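# Pour berries from the small bowl into the white bowl

## Task

Empty every berry out of the small bowl into the white bowl so that no berry ends up anywhere but inside a bowl; afterwards put the small bowl down on its base, away from the white bowl, and release it.

## Robot and tools

Robot: two arms, left_arm on the +y side carrying a left hand and right_arm on the -y side carrying a right hand. Each hand has five fingers. Calibrated bases in the scene frame: left_arm at (-0.045, +0.246, 0) m, right_arm at (-0.027, -0.375, 0) m, both turned only slightly about z. A camera stand sits behind the arms.

Scene frame: origin at table-top height, halfway between the nominal bases; +x points out over the table, +z up. Every position, orientation and target in calls and results uses this frame (metres, quaternions as wxyz). Camera image sides do not match arm names.

Hand point: a point fixed to the palm, about 0.05 m in front of it and 0.15 m out from the wrist face. Its +z runs along the straightened fingers, +y points out of the palm, +x runs across the palm away from the thumb on the right hand but toward the thumb on the left hand. Straight fingertips reach 0.06-0.07 m past the point, with finger centre lines 0.06 m behind it (-y). A wrist bracket on the little-finger side can strike objects. Reported hand positions can be a few cm off, and a resting hand often sits 1-3 cm (sometimes 5) below what was commanded, without any contact.

A row is 28 numbers, each between -1 and 1, always for both arms: first left_arm, then right_arm. For each arm: dx, dy, dz, rx, ry, rz, then six motor targets little, ring, middle, index, thumb_bend, thumb_turn, then force_limit and speed. The six pose numbers are an offset, not a pose: they count from that arm's Hand target at the start of the action or move, along scene axes, with 1.0 = 0.6 m or 180 degrees; rx, ry, rz form one rotation vector about the hand point. Sending the same offset twice moves twice as far; all six zero re-commands the current Hand target. Orientation is clipped to 40 degrees from the measured one each step. Motor targets are absolute positions: +1 open or straight, -1 curled; for thumb_turn, +1 beside the palm and -1 in front of it, facing the fingers. force_limit maps -1..+1 to about 0..10 N at the fingertip (0..15 N for the two thumb motors); speed rises from almost zero at -1 to full at +0.48 and stays full above. There is no 'unchanged' value: to keep a hand as it is, resend the last eight hand numbers you actually sent it (before any were sent, use hand_measured plus hand_force_limit and hand_speed). With the thumb turned in front, the hand can wrap an object roughly 0.035-0.065 m thick; close at speed -0.94 or below for a soft grip.

execute_actions(actions, cameras): actions is a list of actions; each action is up to 15 rows, one per 1/30 s step, and a shorter action repeats its last row to fill 15. Every row in an action is measured from the same start pose. cameras lists camera names, ["all"] or []; images come by default only when actions is empty.

move(target, speed, blend, blocking, cameras): target is one 28-number row or a list of up to 15 rows, every row an offset from the same starting Hand targets. The hand points travel in straight lines, all finishing together, within 10 s. speed is the top path speed in m/s (0.002-4.3, default 0.25; rotation up to twice that in rad/s), one value or one per target. blend (m) rounds corners in a list; 0 stops at each. blocking=false returns after about 0.5 s while motion continues. The move does not avoid obstacles or the other arm; faster moves lag, overshoot and hit harder. Keep paths away from an arm's own base.

wait(seconds 0-10) lets time pass holding commands. stop() brakes a running move. zoom_image(camera, region=[x0, y0, x1, y1] in pixels, at most 504 by 504) enlarges part of the latest image. show_instructions() shows reference pages. finished_scene(scene: 1 or 2) ends the current scene irrevocably.

Cameras: cam_head_left, cam_head_right, cam_high, cam_low (504x504), cam_left_wrist, cam_right_wrist (616x616 fisheye).

Results: per arm end_effector_position, end_effector_quat_wxyz, Hand target (the base for next offsets), joint positions, velocities and torques (torques include arm weight and are not zero in free air); hand_measured, hand_stopped_by (moving, target, force, stalled, fault), hand_load_n (positive means pushed open; falls near 0 if a grip is lost), hand_force_limit, hand_speed. A move adds a 'move:' line with its ending (done, off_target, moving, held, fault) and limits such as paced or held. MOTOR HOT and OVER-TEMPERATURE FAULT warn of heating; an overheated arm goes limp and drops. The scene number closes each result.

Avoid: spilling berries outside the bowls, dropping or flinging the bowl, releasing anything while it moves, knocking things off the work area, hard hits on the table or fixed objects, contact between the two hands, overloading fingers, and holding loads or stretched poses long enough to overheat. Loose objects may get nudged occasionally.

Each tool is called after "Call:" in YAML: its name, and indented under it one key for each argument.

Reference images:

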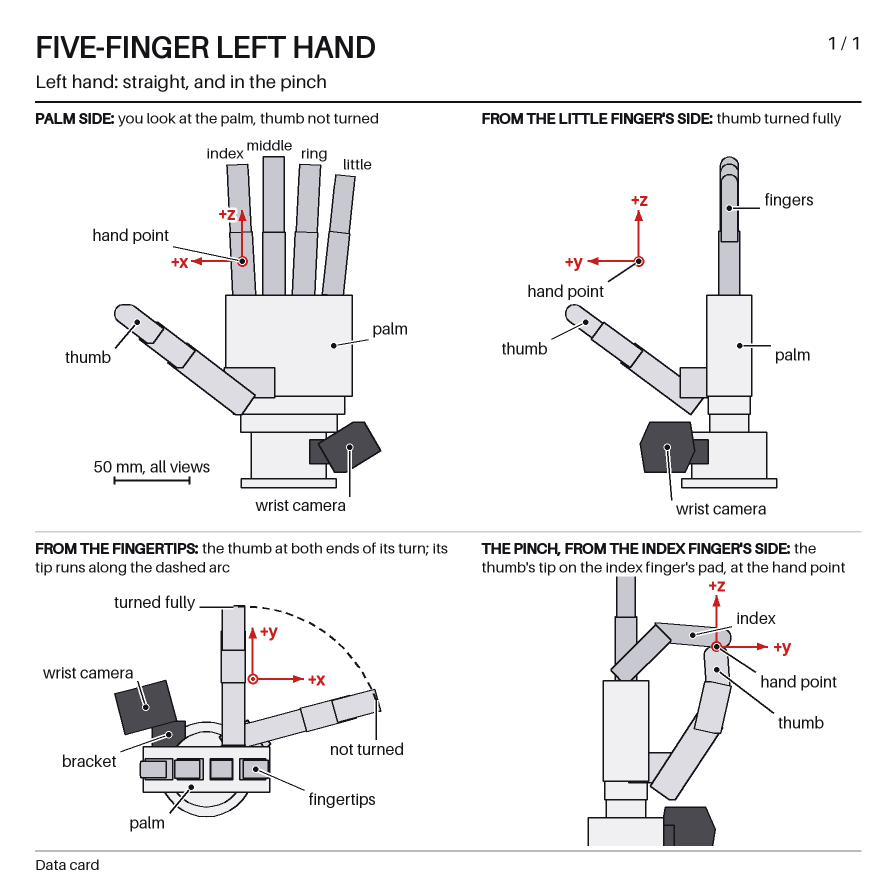

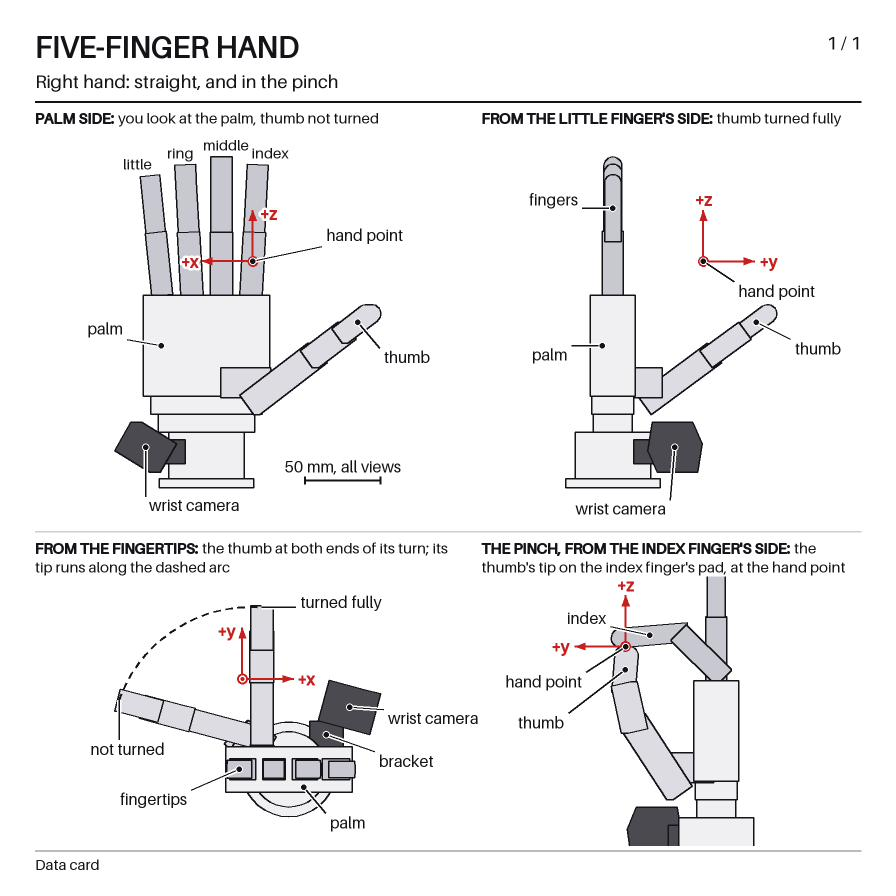

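## Session

Call:
execute_actions:
  actions: []

Scene clock: 0.00 s.
left_arm: end_effector_position=(+0.5578, +0.5392, +0.1959) hand_measured=(+1.000, +1.000, +1.000, +1.000, +1.000, +1.000) hand_load_n=(+0.0, +0.0, +0.0, +0.0, +0.0, +0.0) hand_stopped_by=(target, target, target, target, target, target) hand_force_limit=0.00 hand_speed=-0.80 end_effector_quat_wxyz=(+0.636, -0.241, +0.657, -0.325) | right_arm: end_effector_position=(+0.1421, +0.1317, +0.2741) hand_measured=(+1.000, +1.000, +1.000, +1.000, +1.000, +1.000) hand_load_n=(+0.0, +0.0, +0.0, +0.0, +0.0, +0.0) hand_stopped_by=(target, target, target, target, target, target) hand_force_limit=0.00 hand_speed=-0.80 end_effector_quat_wxyz=(-0.469, +0.851, -0.147, -0.185)
Joint positions: left_arm=[0.602 1.694 1.005 0.716 0.755 0.727] | right_arm=[0.921 1.379 1.201 -0.508 -0.681 0.071]
Joint velocities: within noise
Joint torques (N m): no reading
Heat: left arm: hottest shoulder 20 °C; right arm: hottest shoulder 23 °C.
Hand target: left_arm +0.5629, +0.5430, +0.2024; +0.641, -0.236, +0.655, -0.324 | right_arm +0.1459, +0.1373, +0.2893; -0.482, +0.846, -0.140, -0.179

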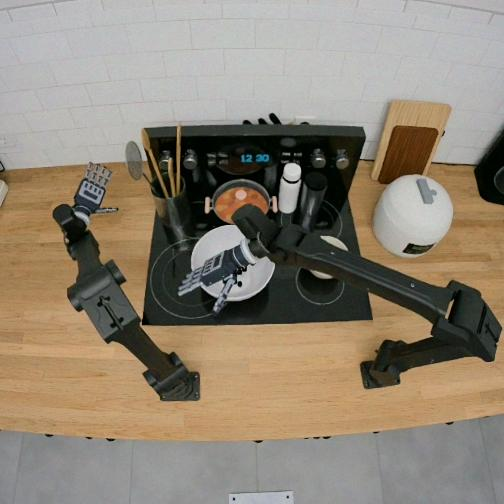

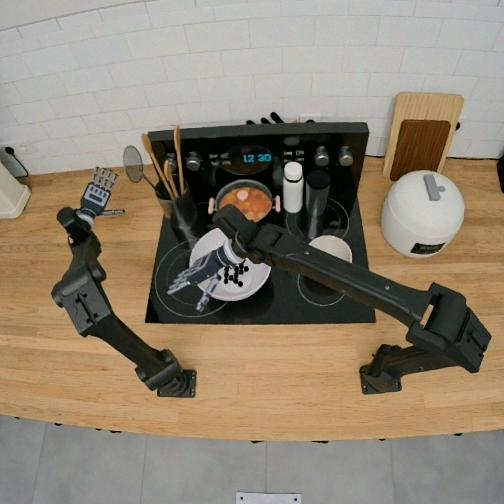

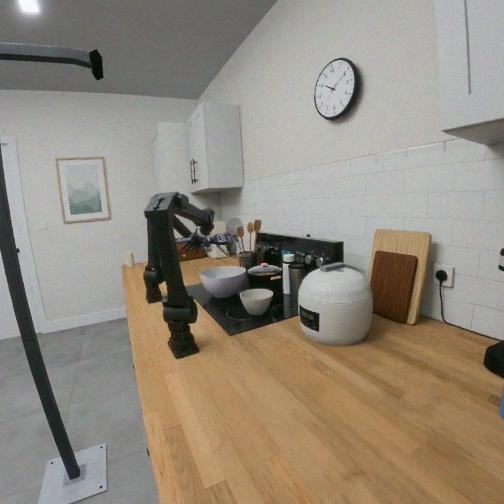

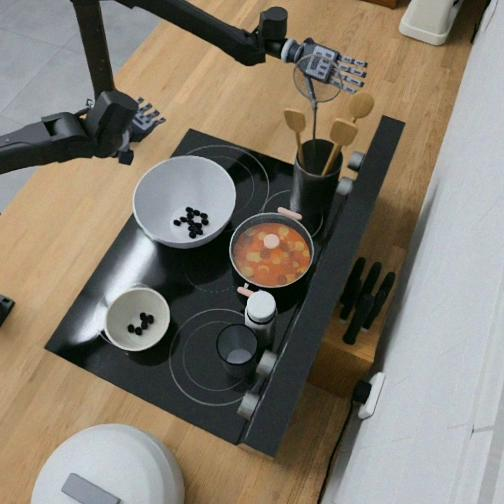

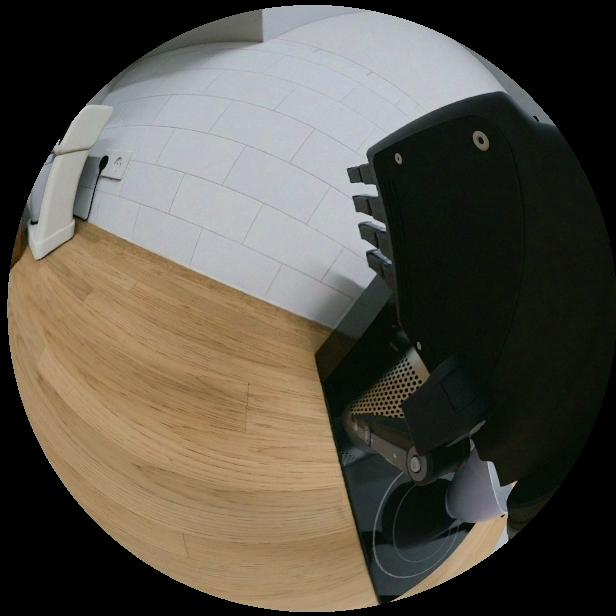

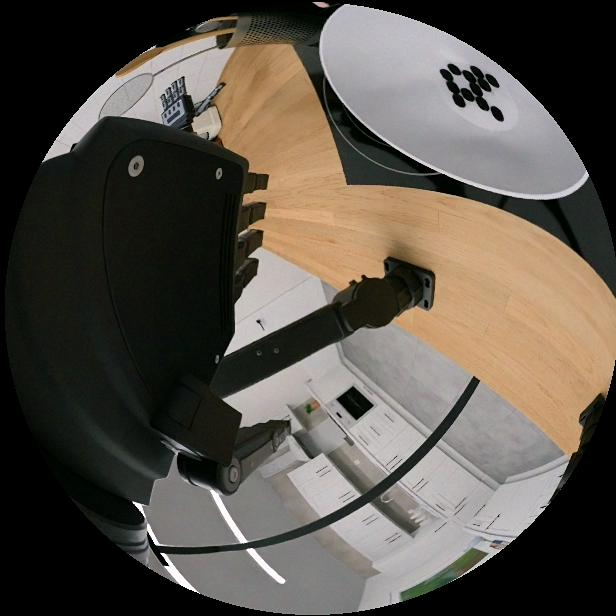

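Call:
zoom_image:
  camera: "cam_high"
  region: [180, 230, 330, 350]

Call:
zoom_image:
  camera: "cam_low"
  region: [30, 130, 330, 430]

Call:
zoom_image:
  camera: "cam_head_right"
  region: [140, 110, 400, 340]

Call:
zoom_image:
  camera: "cam_head_left"
  region: [140, 110, 400, 340]

Scaled by 3.360 from the camera's 504x504 image, which has a finer 720x720 frame.

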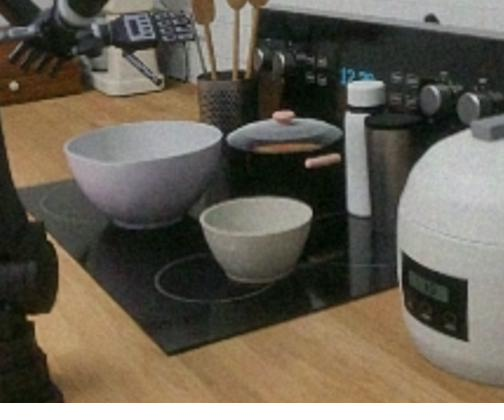

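Scaled by 1.680 from the camera's 504x504 image, which has a finer 720x720 frame.

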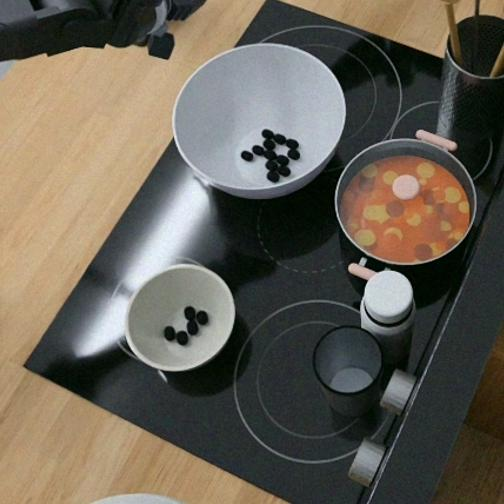

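Scaled by 1.938 from the camera's 504x504 image, which has a finer 720x720 frame.

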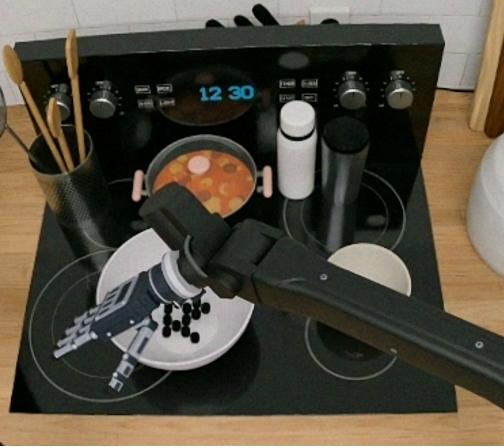

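Scaled by 1.938 from the camera's 504x504 image, which has a finer 720x720 frame.

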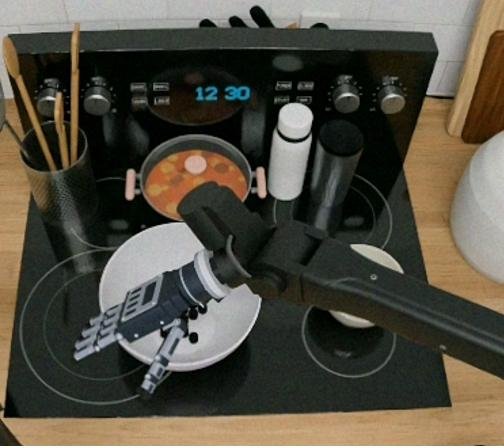

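Call:
move:
  target:
    - [0,0,0,0,0,0,1,1,1,1,1,1,0,-0.8, 0.0,-0.15,0.12,-0.05,-0.01,-0.06,1,1,1,1,1,-1,0,0.0]
    - [0,0,0,0,0,0,1,1,1,1,1,1,0,-0.8, 0.22,-0.56,0.05,-0.2125,-0.0384,-0.2628,1,1,1,1,1,-1,0,0.0]
  blend: 0.05
  cameras: ["all"]

Scene clock: 398.90 s.
left_arm: end_effector_position=(+0.5578, +0.5392, +0.1959) hand_measured=(+1.000, +1.000, +1.000, +1.000, +1.000, +1.000) hand_load_n=(+0.0, +0.0, +0.0, +0.0, +0.0, +0.0) hand_stopped_by=(target, target, target, target, target, target) hand_force_limit=0.00 hand_speed=-0.80 end_effector_quat_wxyz=(+0.636, -0.241, +0.657, -0.325) | right_arm: end_effector_position=(+0.2698, -0.1981, +0.2935) hand_measured=(+1.000, +1.000, +1.000, +1.000, +1.000, -1.000) hand_load_n=(+0.0, +0.0, +0.0, +0.0, +0.0, +0.0) hand_stopped_by=(target, target, target, target, target, target) hand_force_limit=0.00 hand_speed=0.00 end_effector_quat_wxyz=(-0.205, +0.840, -0.489, +0.111)
Joint positions: left_arm=[0.602 1.694 1.005 0.716 0.755 0.727] | right_arm=[0.388 1.076 1.243 -1.27 -0.05 -0.071]
Joint torques (N m): left_arm=[-0.26 -15.38 10.09 2.17 -0.06 -0.02] | right_arm=[0.15 -6.71 11.71 0.44 0.07 -0.17]
Heat: left arm: hottest elbow 34 °C; right arm: hottest elbow 39 °C.
Hand target: left_arm +0.5629, +0.5430, +0.2024; +0.641, -0.236, +0.655, -0.324 | right_arm +0.2778, -0.1987, +0.3193; -0.224, +0.837, -0.483, +0.129
Off the commanded pose: left_arm 0.009 m, 1 deg | right_arm 0.027 m, 3 deg.
move: off_target (right_arm)

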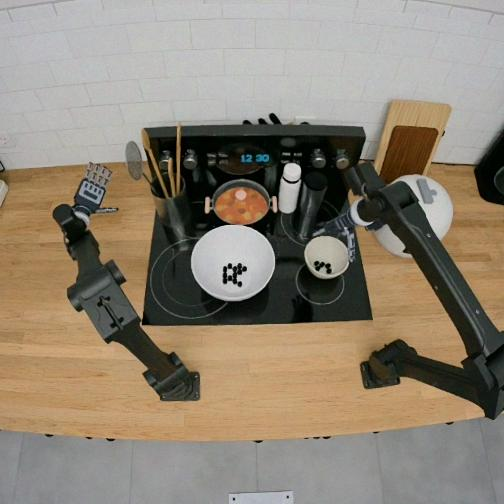

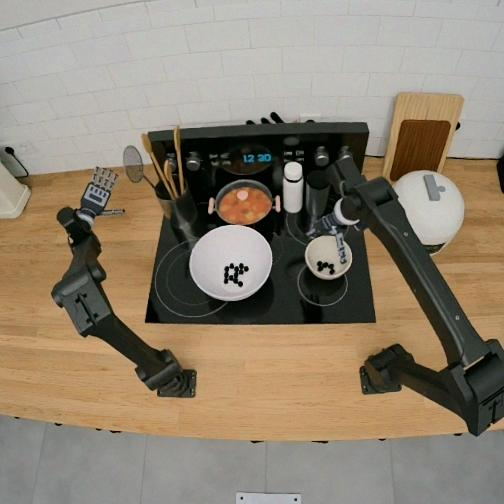

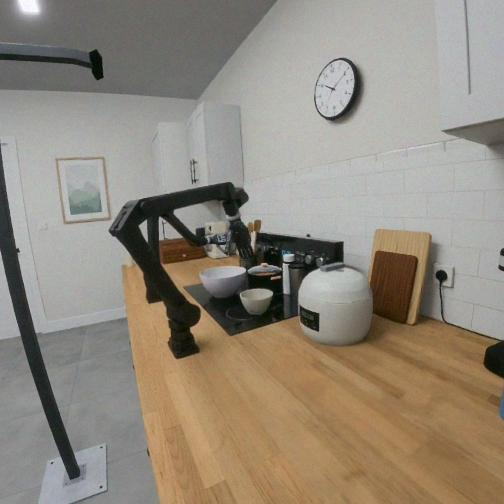

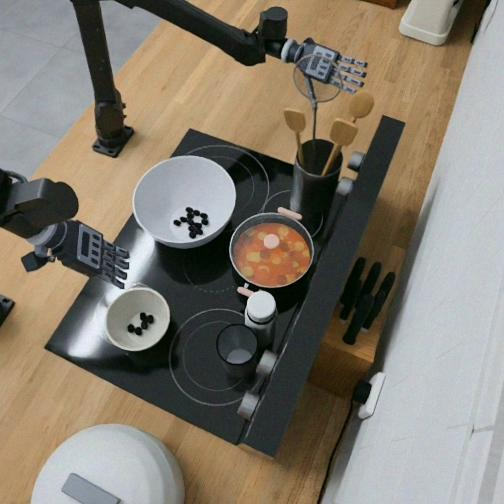

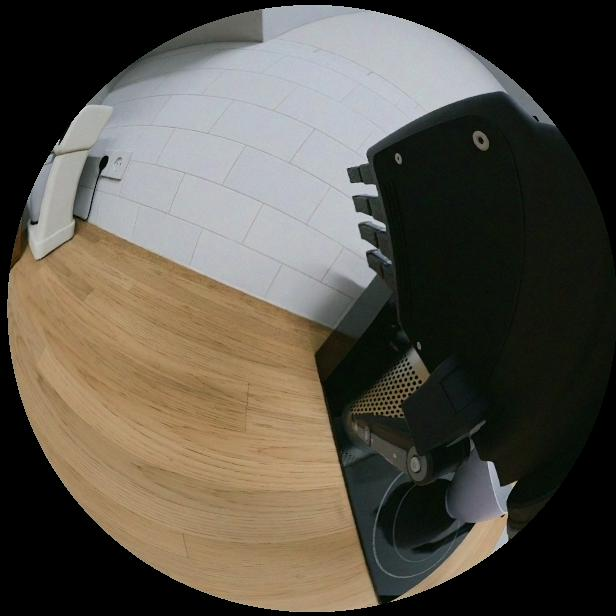

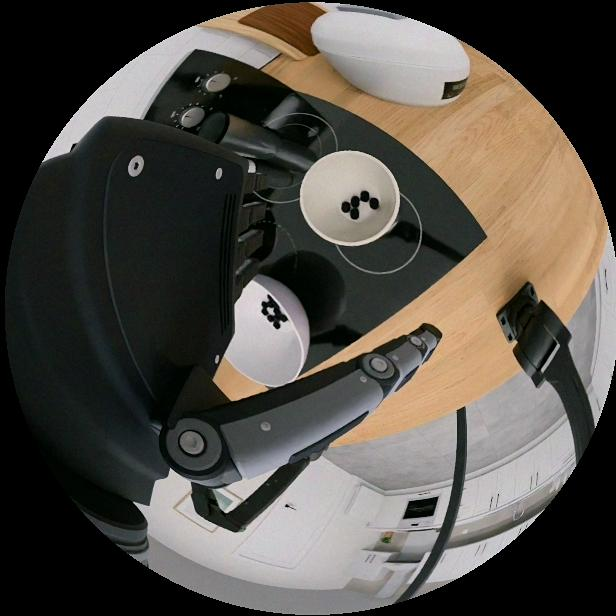

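Call:
zoom_image:
  camera: "cam_head_left"
  region: [270, 170, 400, 300]

Call:
zoom_image:
  camera: "cam_low"
  region: [0, 180, 200, 380]

Call:
zoom_image:
  camera: "cam_right_wrist"
  region: [200, 80, 500, 380]

Call:
zoom_image:
  camera: "cam_head_right"
  region: [270, 170, 400, 300]

Scaled by 3.877 from the camera's 504x504 image, which has a finer 720x720 frame.

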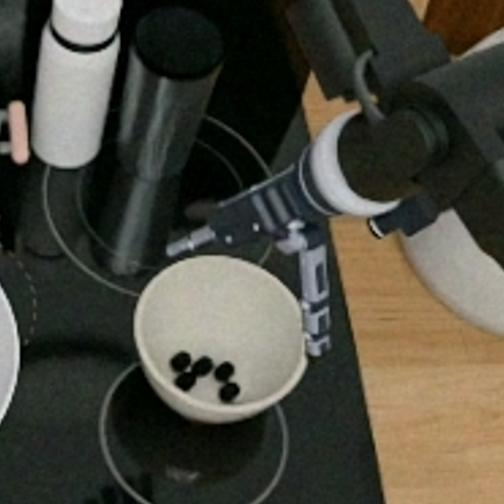

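Scaled by 2.520 from the camera's 504x504 image, which has a finer 720x720 frame.

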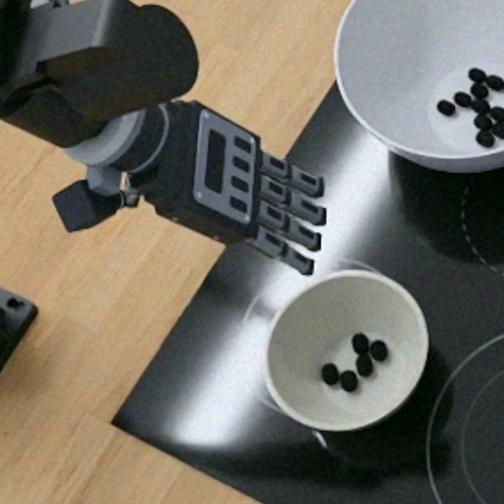

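Scaled by 1.680 from the camera's 616x616 image, which has a finer 880x880 frame.

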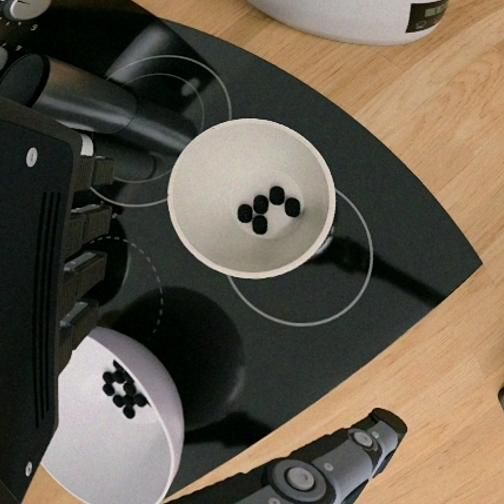

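Scaled by 3.877 from the camera's 504x504 image, which has a finer 720x720 frame.

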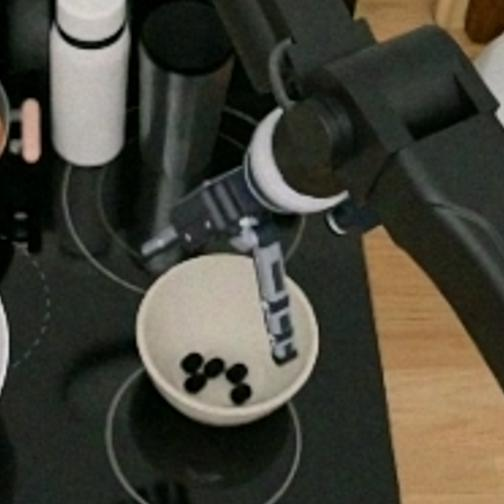

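Call:
move:
  target: [0,0,0,0,0,0,1,1,1,1,1,1,0,-0.8, 0.137,0.015,-0.20,0,0,0.2778,0.5,0.5,0.5,0.5,1,-1,0,0.0]
  cameras: ["cam_head_left","cam_low","cam_right_wrist","cam_high"]

Scene clock: 554.17 s.
left_arm: end_effector_position=(+0.5578, +0.5392, +0.1959) hand_measured=(+1.000, +1.000, +1.000, +1.000, +1.000, +1.000) hand_load_n=(+0.0, +0.0, +0.0, +0.0, +0.0, -0.5) hand_stopped_by=(target, target, target, target, target, target) hand_force_limit=0.00 hand_speed=-0.80 end_effector_quat_wxyz=(+0.636, -0.241, +0.657, -0.325) | right_arm: end_effector_position=(+0.3431, -0.1919, +0.1850) hand_measured=(+0.500, +0.500, +0.500, +0.500, +1.000, -1.000) hand_load_n=(+0.0, +0.0, +0.0, +0.0, +0.0, +0.0) hand_stopped_by=(target, target, target, target, target, target) hand_force_limit=0.00 hand_speed=0.00 end_effector_quat_wxyz=(-0.251, +0.964, -0.090, +0.008)
Joint positions: left_arm=[0.602 1.694 1.005 0.716 0.755 0.727] | right_arm=[0.283 1.405 1.246 -1.173 -0.452 -1]
Joint torques (N m): left_arm=[-0.26 -15.38 10.09 2.17 -0.06 -0.02] | right_arm=[0.03 -9.76 11.17 -0.03 -0.51 -0.17]
Heat: left arm: hottest elbow 35 °C; right arm: hottest elbow 39 °C.
Hand target: left_arm +0.5629, +0.5430, +0.2024; +0.641, -0.236, +0.655, -0.324 | right_arm +0.3601, -0.1897, +0.1992; -0.258, +0.962, -0.084, +0.022
Off the commanded pose: left_arm 0.009 m, 1 deg | right_arm 0.022 m, 2 deg.
move: off_target (right_arm)
Images, in order (width x height): cam_head_left 504x504, cam_high 504x504, cam_low 504x504, cam_right_wrist 616x616.

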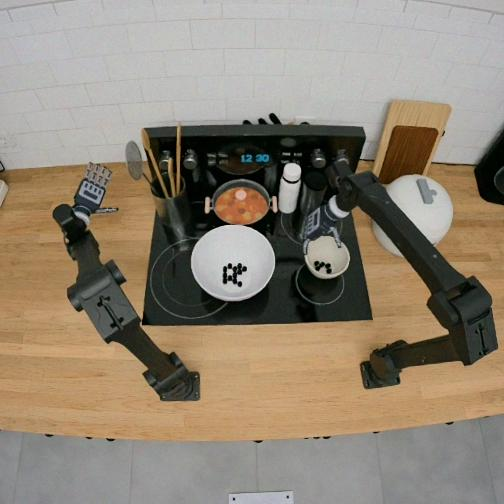

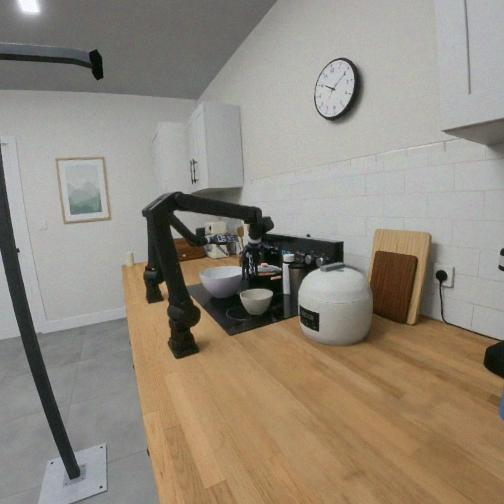

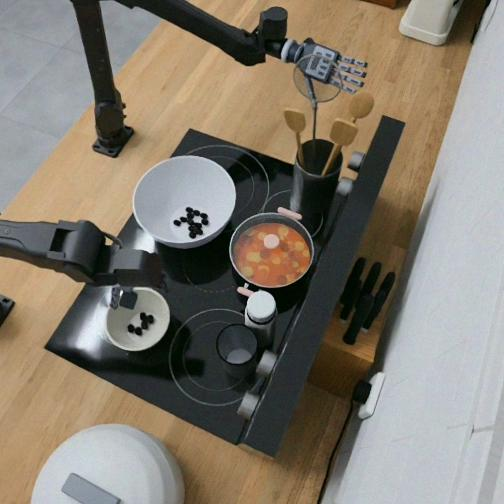

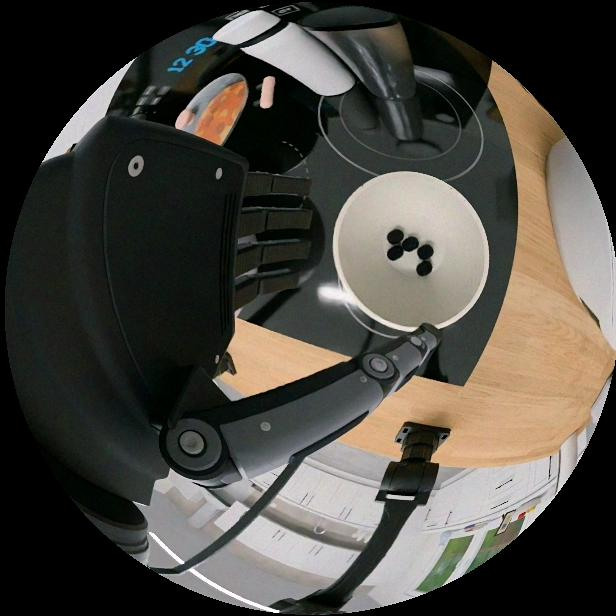

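Call:
zoom_image:
  camera: "cam_high"
  region: [200, 190, 320, 330]

Call:
zoom_image:
  camera: "cam_head_left"
  region: [270, 160, 400, 290]

Call:
zoom_image:
  camera: "cam_low"
  region: [60, 220, 200, 360]

Scaled by 3.600 from the camera's 504x504 image, which has a finer 720x720 frame.

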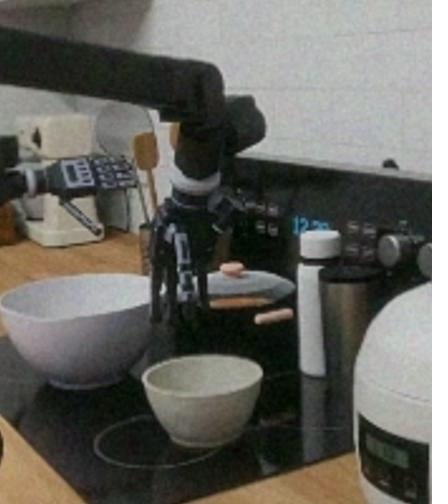

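Scaled by 3.877 from the camera's 504x504 image, which has a finer 720x720 frame.

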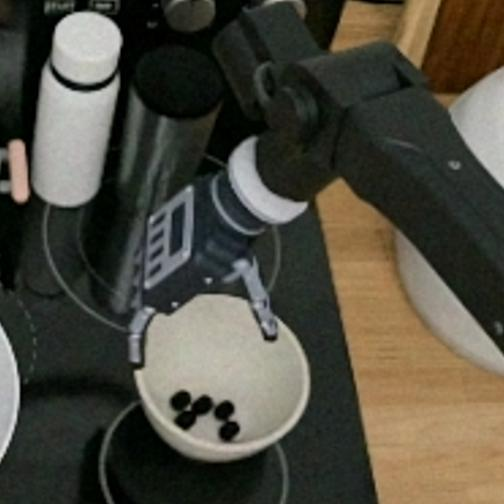

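Scaled by 3.600 from the camera's 504x504 image, which has a finer 720x720 frame.

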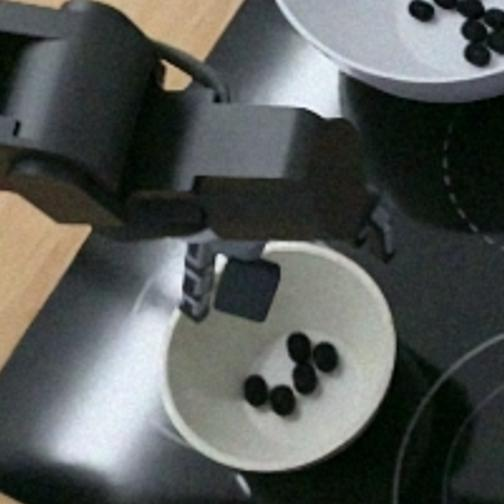

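Call:
move:
  target: [0,0,0,0,0,0,1,1,1,1,1,1,0,-0.8, 0.038,-0.008,-0.04,0,0,0,0.5,0.5,0.5,0.5,1,-1,0,0.0]
  cameras: ["cam_head_left","cam_low","cam_right_wrist","cam_high"]

Call:
zoom_image:
  camera: "cam_high"
  region: [200, 190, 320, 330]

Call:
zoom_image:
  camera: "cam_right_wrist"
  region: [220, 100, 520, 400]

Scene clock: 712.23 s.
left_arm: end_effector_position=(+0.5578, +0.5392, +0.1959) hand_measured=(+1.000, +1.000, +1.000, +1.000, +1.000, +1.000) hand_load_n=(+0.0, +0.0, +0.0, +0.0, +0.0, +0.0) hand_stopped_by=(target, target, target, target, target, target) hand_force_limit=0.00 hand_speed=-0.80 end_effector_quat_wxyz=(+0.636, -0.241, +0.657, -0.325) | right_arm: end_effector_position=(+0.3602, -0.1989, +0.1620) hand_measured=(+0.500, +0.500, +0.500, +0.500, +1.000, -1.000) hand_load_n=(+0.0, +0.0, +0.0, +0.0, +0.0, +0.0) hand_stopped_by=(target, target, target, target, target, target) hand_force_limit=0.00 hand_speed=0.00 end_effector_quat_wxyz=(-0.247, +0.964, -0.094, -0.001)
Joint positions: left_arm=[0.602 1.694 1.005 0.716 0.755 0.727] | right_arm=[0.255 1.469 1.253 -1.149 -0.458 -1.029]
Joint torques (N m): left_arm=[-0.26 -15.38 10.09 2.17 -0.07 -0.02] | right_arm=[0.09 -10.34 11.02 0.84 -0.52 -0.15]
Heat: left arm: hottest elbow 36 °C; right arm: hottest elbow 46 °C.
Hand target: left_arm +0.5629, +0.5430, +0.2024; +0.641, -0.236, +0.655, -0.324 | right_arm +0.3829, -0.1945, +0.1754; -0.258, +0.962, -0.084, +0.023
Off the commanded pose: left_arm 0.009 m, 1 deg | right_arm 0.027 m, 3 deg.
move: off_target (right_arm)
Images, in order (width x height): cam_head_left 504x504, cam_high 504x504, cam_low 504x504, cam_right_wrist 616x616.

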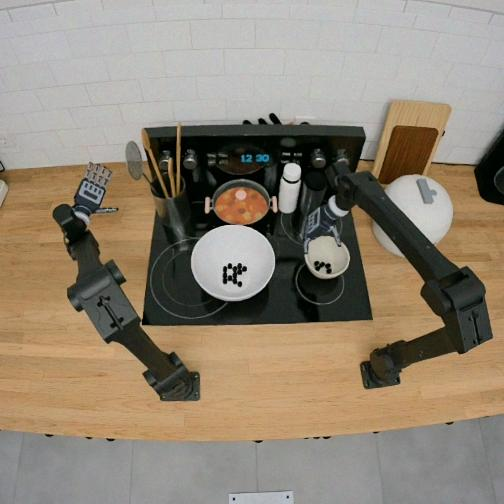

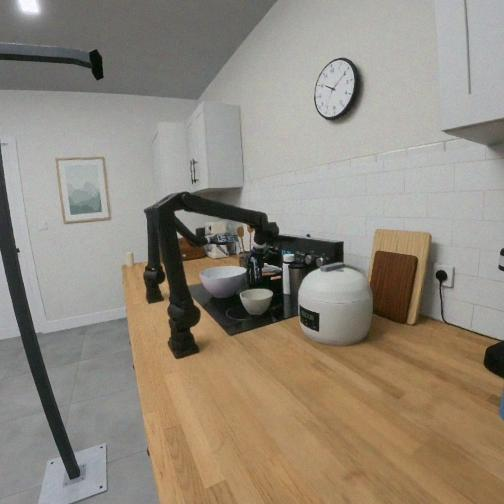

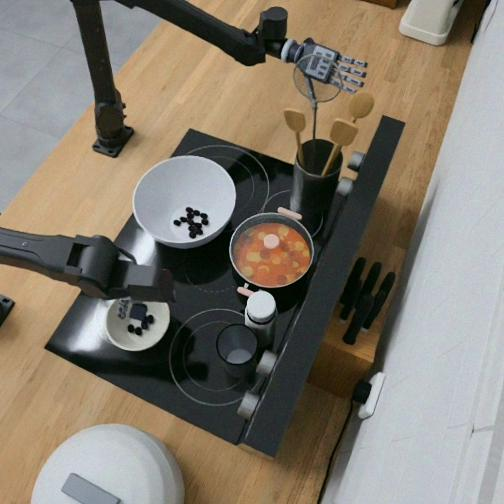

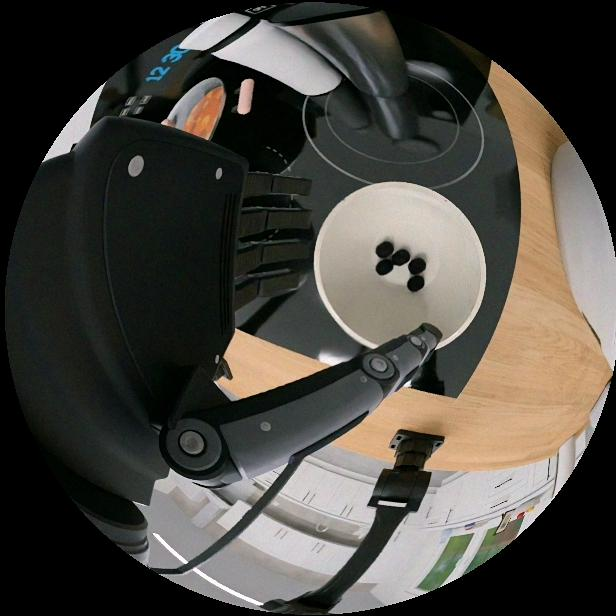

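Scaled by 3.600 from the camera's 504x504 image, which has a finer 720x720 frame.

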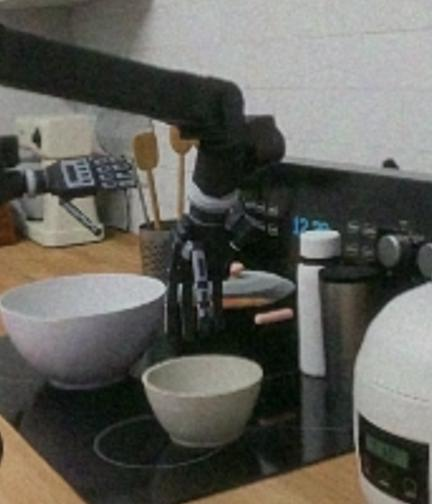

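Scaled by 1.680 from the camera's 616x616 image, which has a finer 880x880 frame.

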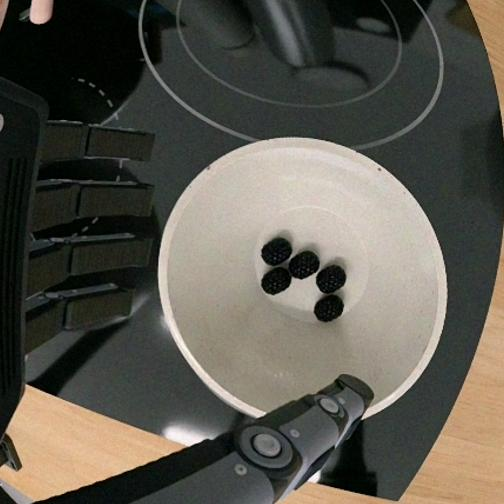

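Call:
move:
  target: [0,0,0,0,0,0,1,1,1,1,1,1,0,-0.8, 0.045,0.0,-0.045,0,0,0,0.5,0.5,0.5,0.5,1,-1,0,0.0]
  cameras: ["cam_head_left","cam_low","cam_right_wrist","cam_high"]

Call:
zoom_image:
  camera: "cam_high"
  region: [200, 190, 320, 330]

Call:
zoom_image:
  camera: "cam_right_wrist"
  region: [220, 130, 520, 430]

Scene clock: 766.47 s.
left_arm: end_effector_position=(+0.5578, +0.5392, +0.1959) hand_measured=(+1.000, +1.000, +1.000, +1.000, +1.000, +1.000) hand_load_n=(+0.0, +0.0, +0.0, +0.0, +0.0, +0.0) hand_stopped_by=(target, target, target, target, target, target) hand_force_limit=0.00 hand_speed=-0.80 end_effector_quat_wxyz=(+0.636, -0.241, +0.657, -0.325) | right_arm: end_effector_position=(+0.3867, -0.1983, +0.1360) hand_measured=(+0.500, +0.500, +0.500, +0.500, +1.000, -1.000) hand_load_n=(+0.0, +0.5, +0.0, +0.0, +0.0, +0.0) hand_stopped_by=(target, target, target, target, target, target) hand_force_limit=0.00 hand_speed=0.00 end_effector_quat_wxyz=(-0.247, +0.964, -0.093, -0.001)
Joint positions: left_arm=[0.602 1.694 1.005 0.716 0.755 0.727] | right_arm=[0.239 1.551 1.275 -1.096 -0.462 -1.047]
Joint torques (N m): left_arm=[-0.26 -15.38 10.09 2.19 -0.07 -0.02] | right_arm=[0.03 -11.99 10.69 0.8 -0.51 -0.16]
Heat: left arm: hottest elbow 37 °C; right arm: hottest elbow 45 °C.
Hand target: left_arm +0.5629, +0.5430, +0.2024; +0.641, -0.236, +0.655, -0.324 | right_arm +0.4099, -0.1945, +0.1484; -0.258, +0.962, -0.084, +0.023
Off the commanded pose: left_arm 0.009 m, 1 deg | right_arm 0.027 m, 3 deg.
move: off_target (right_arm)
Images, in order (width x height): cam_head_left 504x504, cam_high 504x504, cam_low 504x504, cam_right_wrist 616x616.

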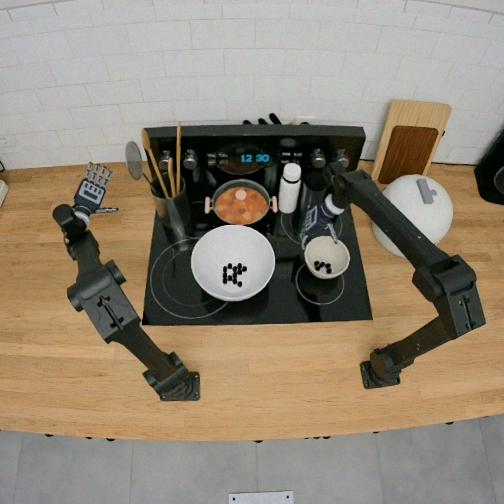

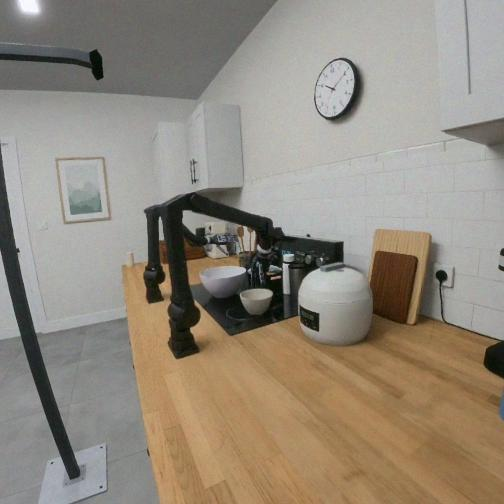

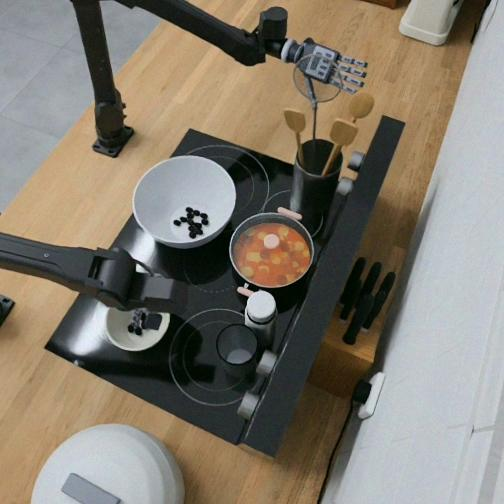

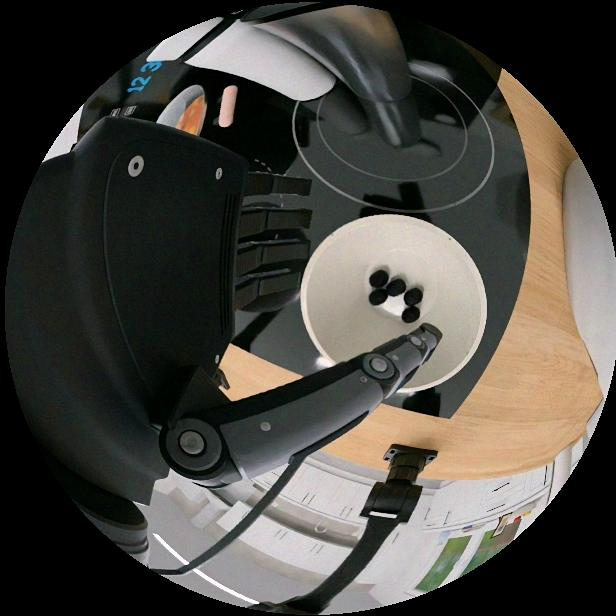

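Scaled by 3.600 from the camera's 504x504 image, which has a finer 720x720 frame.

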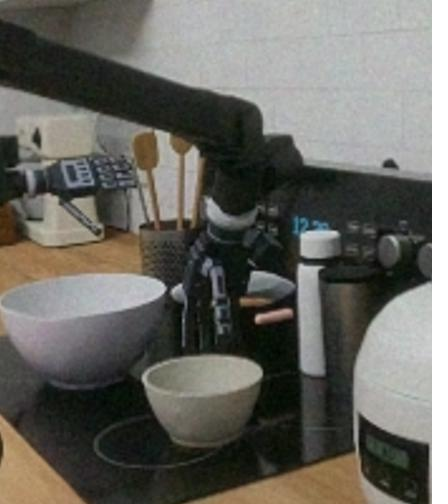

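Scaled by 1.680 from the camera's 616x616 image, which has a finer 880x880 frame.

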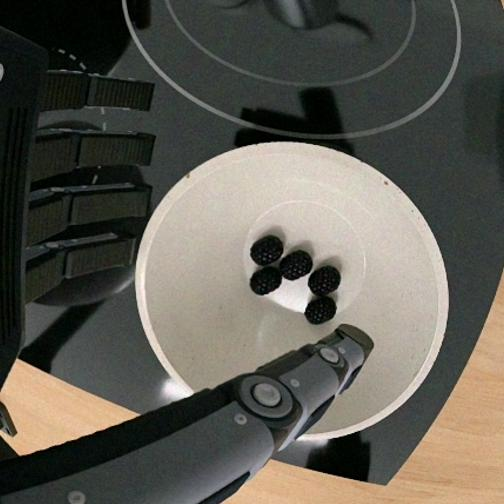

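Call:
move:
  target: [0,0,0,0,0,0,1,1,1,1,1,1,0,-0.8, -0.025,0.0,-0.045,0,0,0,0.5,0.5,0.5,0.5,1,-1,0,0.0]
  speed: 0.1
  cameras: ["cam_head_left","cam_low","cam_right_wrist","cam_high"]

Call:
zoom_image:
  camera: "cam_high"
  region: [200, 190, 320, 330]

Call:
zoom_image:
  camera: "cam_right_wrist"
  region: [220, 130, 520, 430]

Call:
zoom_image:
  camera: "cam_head_left"
  region: [270, 170, 400, 300]

Scene clock: 806.13 s.
left_arm: end_effector_position=(+0.5578, +0.5392, +0.1959) hand_measured=(+1.000, +1.000, +1.000, +1.000, +1.000, +1.000) hand_load_n=(+0.0, -0.5, +0.0, +0.0, +0.0, +0.0) hand_stopped_by=(target, target, target, target, target, target) hand_force_limit=0.00 hand_speed=-0.80 end_effector_quat_wxyz=(+0.636, -0.241, +0.657, -0.325) | right_arm: end_effector_position=(+0.3920, -0.1968, +0.1203) hand_measured=(+0.500, +0.500, +0.500, +0.500, +1.000, -1.000) hand_load_n=(+0.0, +0.0, +0.0, +0.0, +0.0, +0.0) hand_stopped_by=(target, target, target, target, target, target) hand_force_limit=0.00 hand_speed=0.00 end_effector_quat_wxyz=(-0.254, +0.963, -0.089, +0.016)
Joint positions: left_arm=[0.602 1.694 1.005 0.716 0.755 0.727] | right_arm=[0.239 1.551 1.232 -1.015 -0.462 -1.047]
Joint torques (N m): left_arm=[-0.32 -15.38 10.09 2.17 -0.07 -0.02] | right_arm=[0.79 -13.27 7.05 0.85 -0.43 -0.06]
Heat: left arm: hottest elbow 37 °C; right arm: hottest elbow 44 °C.
Hand target: left_arm +0.5629, +0.5430, +0.2024; +0.641, -0.236, +0.655, -0.324 | right_arm +0.3949, -0.1945, +0.1214; -0.258, +0.962, -0.084, +0.023
Off the commanded pose: left_arm 0.009 m, 1 deg | right_arm 0.004 m, 1 deg.
move: done
Images, in order (width x height): cam_head_left 504x504, cam_high 504x504, cam_low 504x504, cam_right_wrist 616x616.

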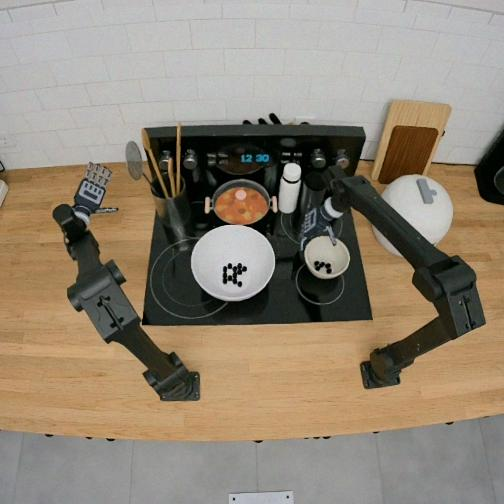

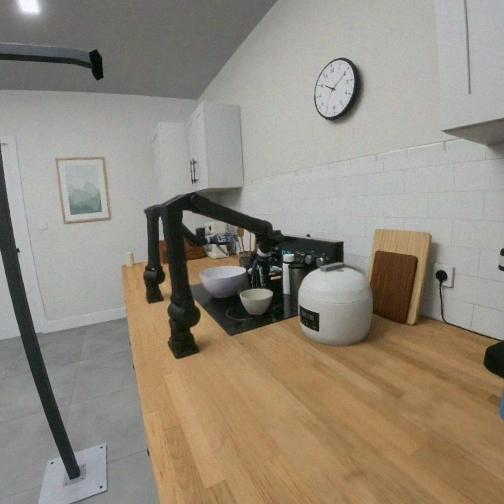

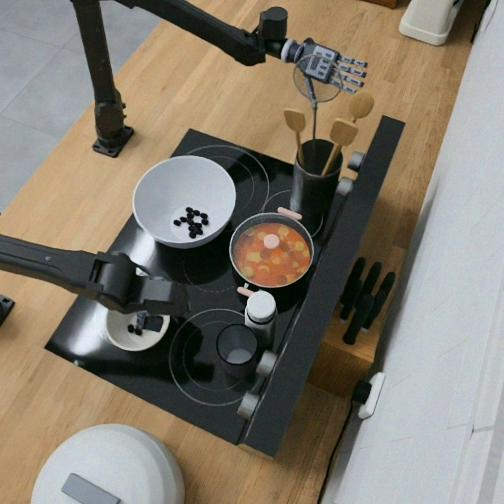

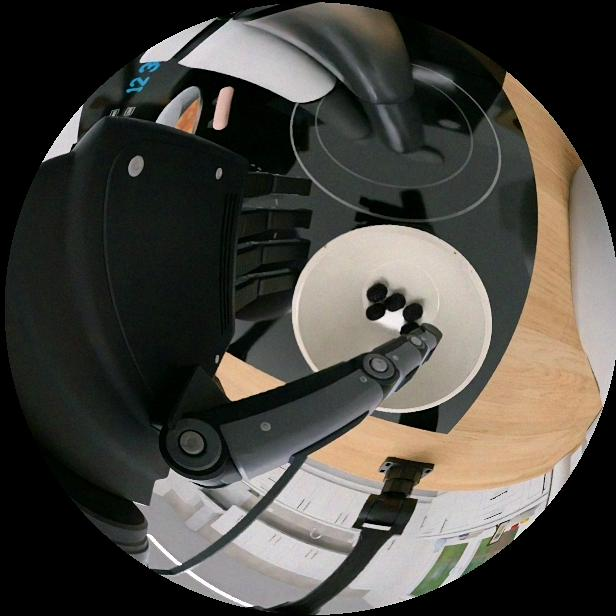

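Scaled by 3.600 from the camera's 504x504 image, which has a finer 720x720 frame.

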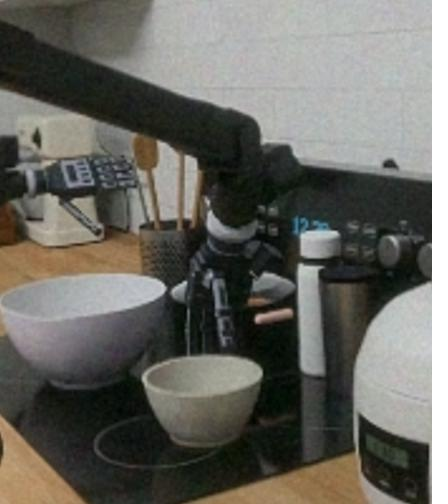

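Scaled by 1.680 from the camera's 616x616 image, which has a finer 880x880 frame.

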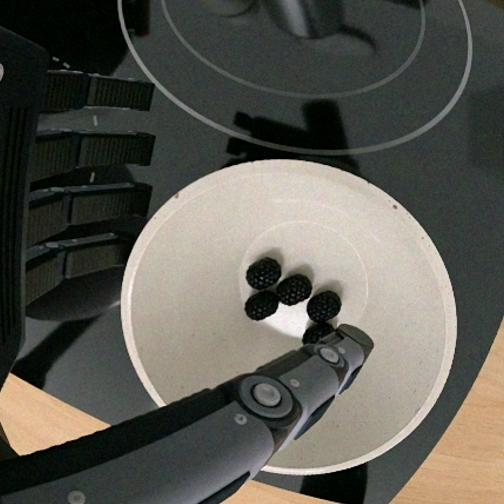

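Scaled by 3.877 from the camera's 504x504 image, which has a finer 720x720 frame.

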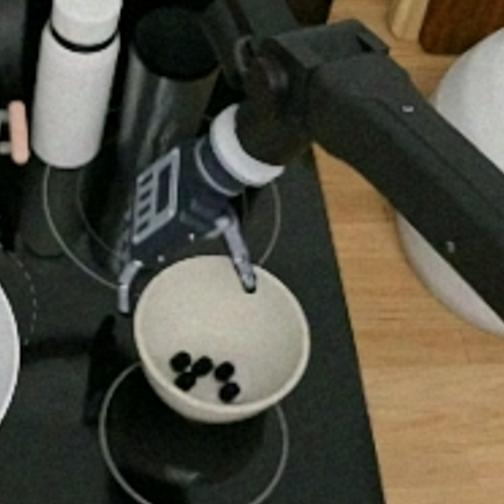

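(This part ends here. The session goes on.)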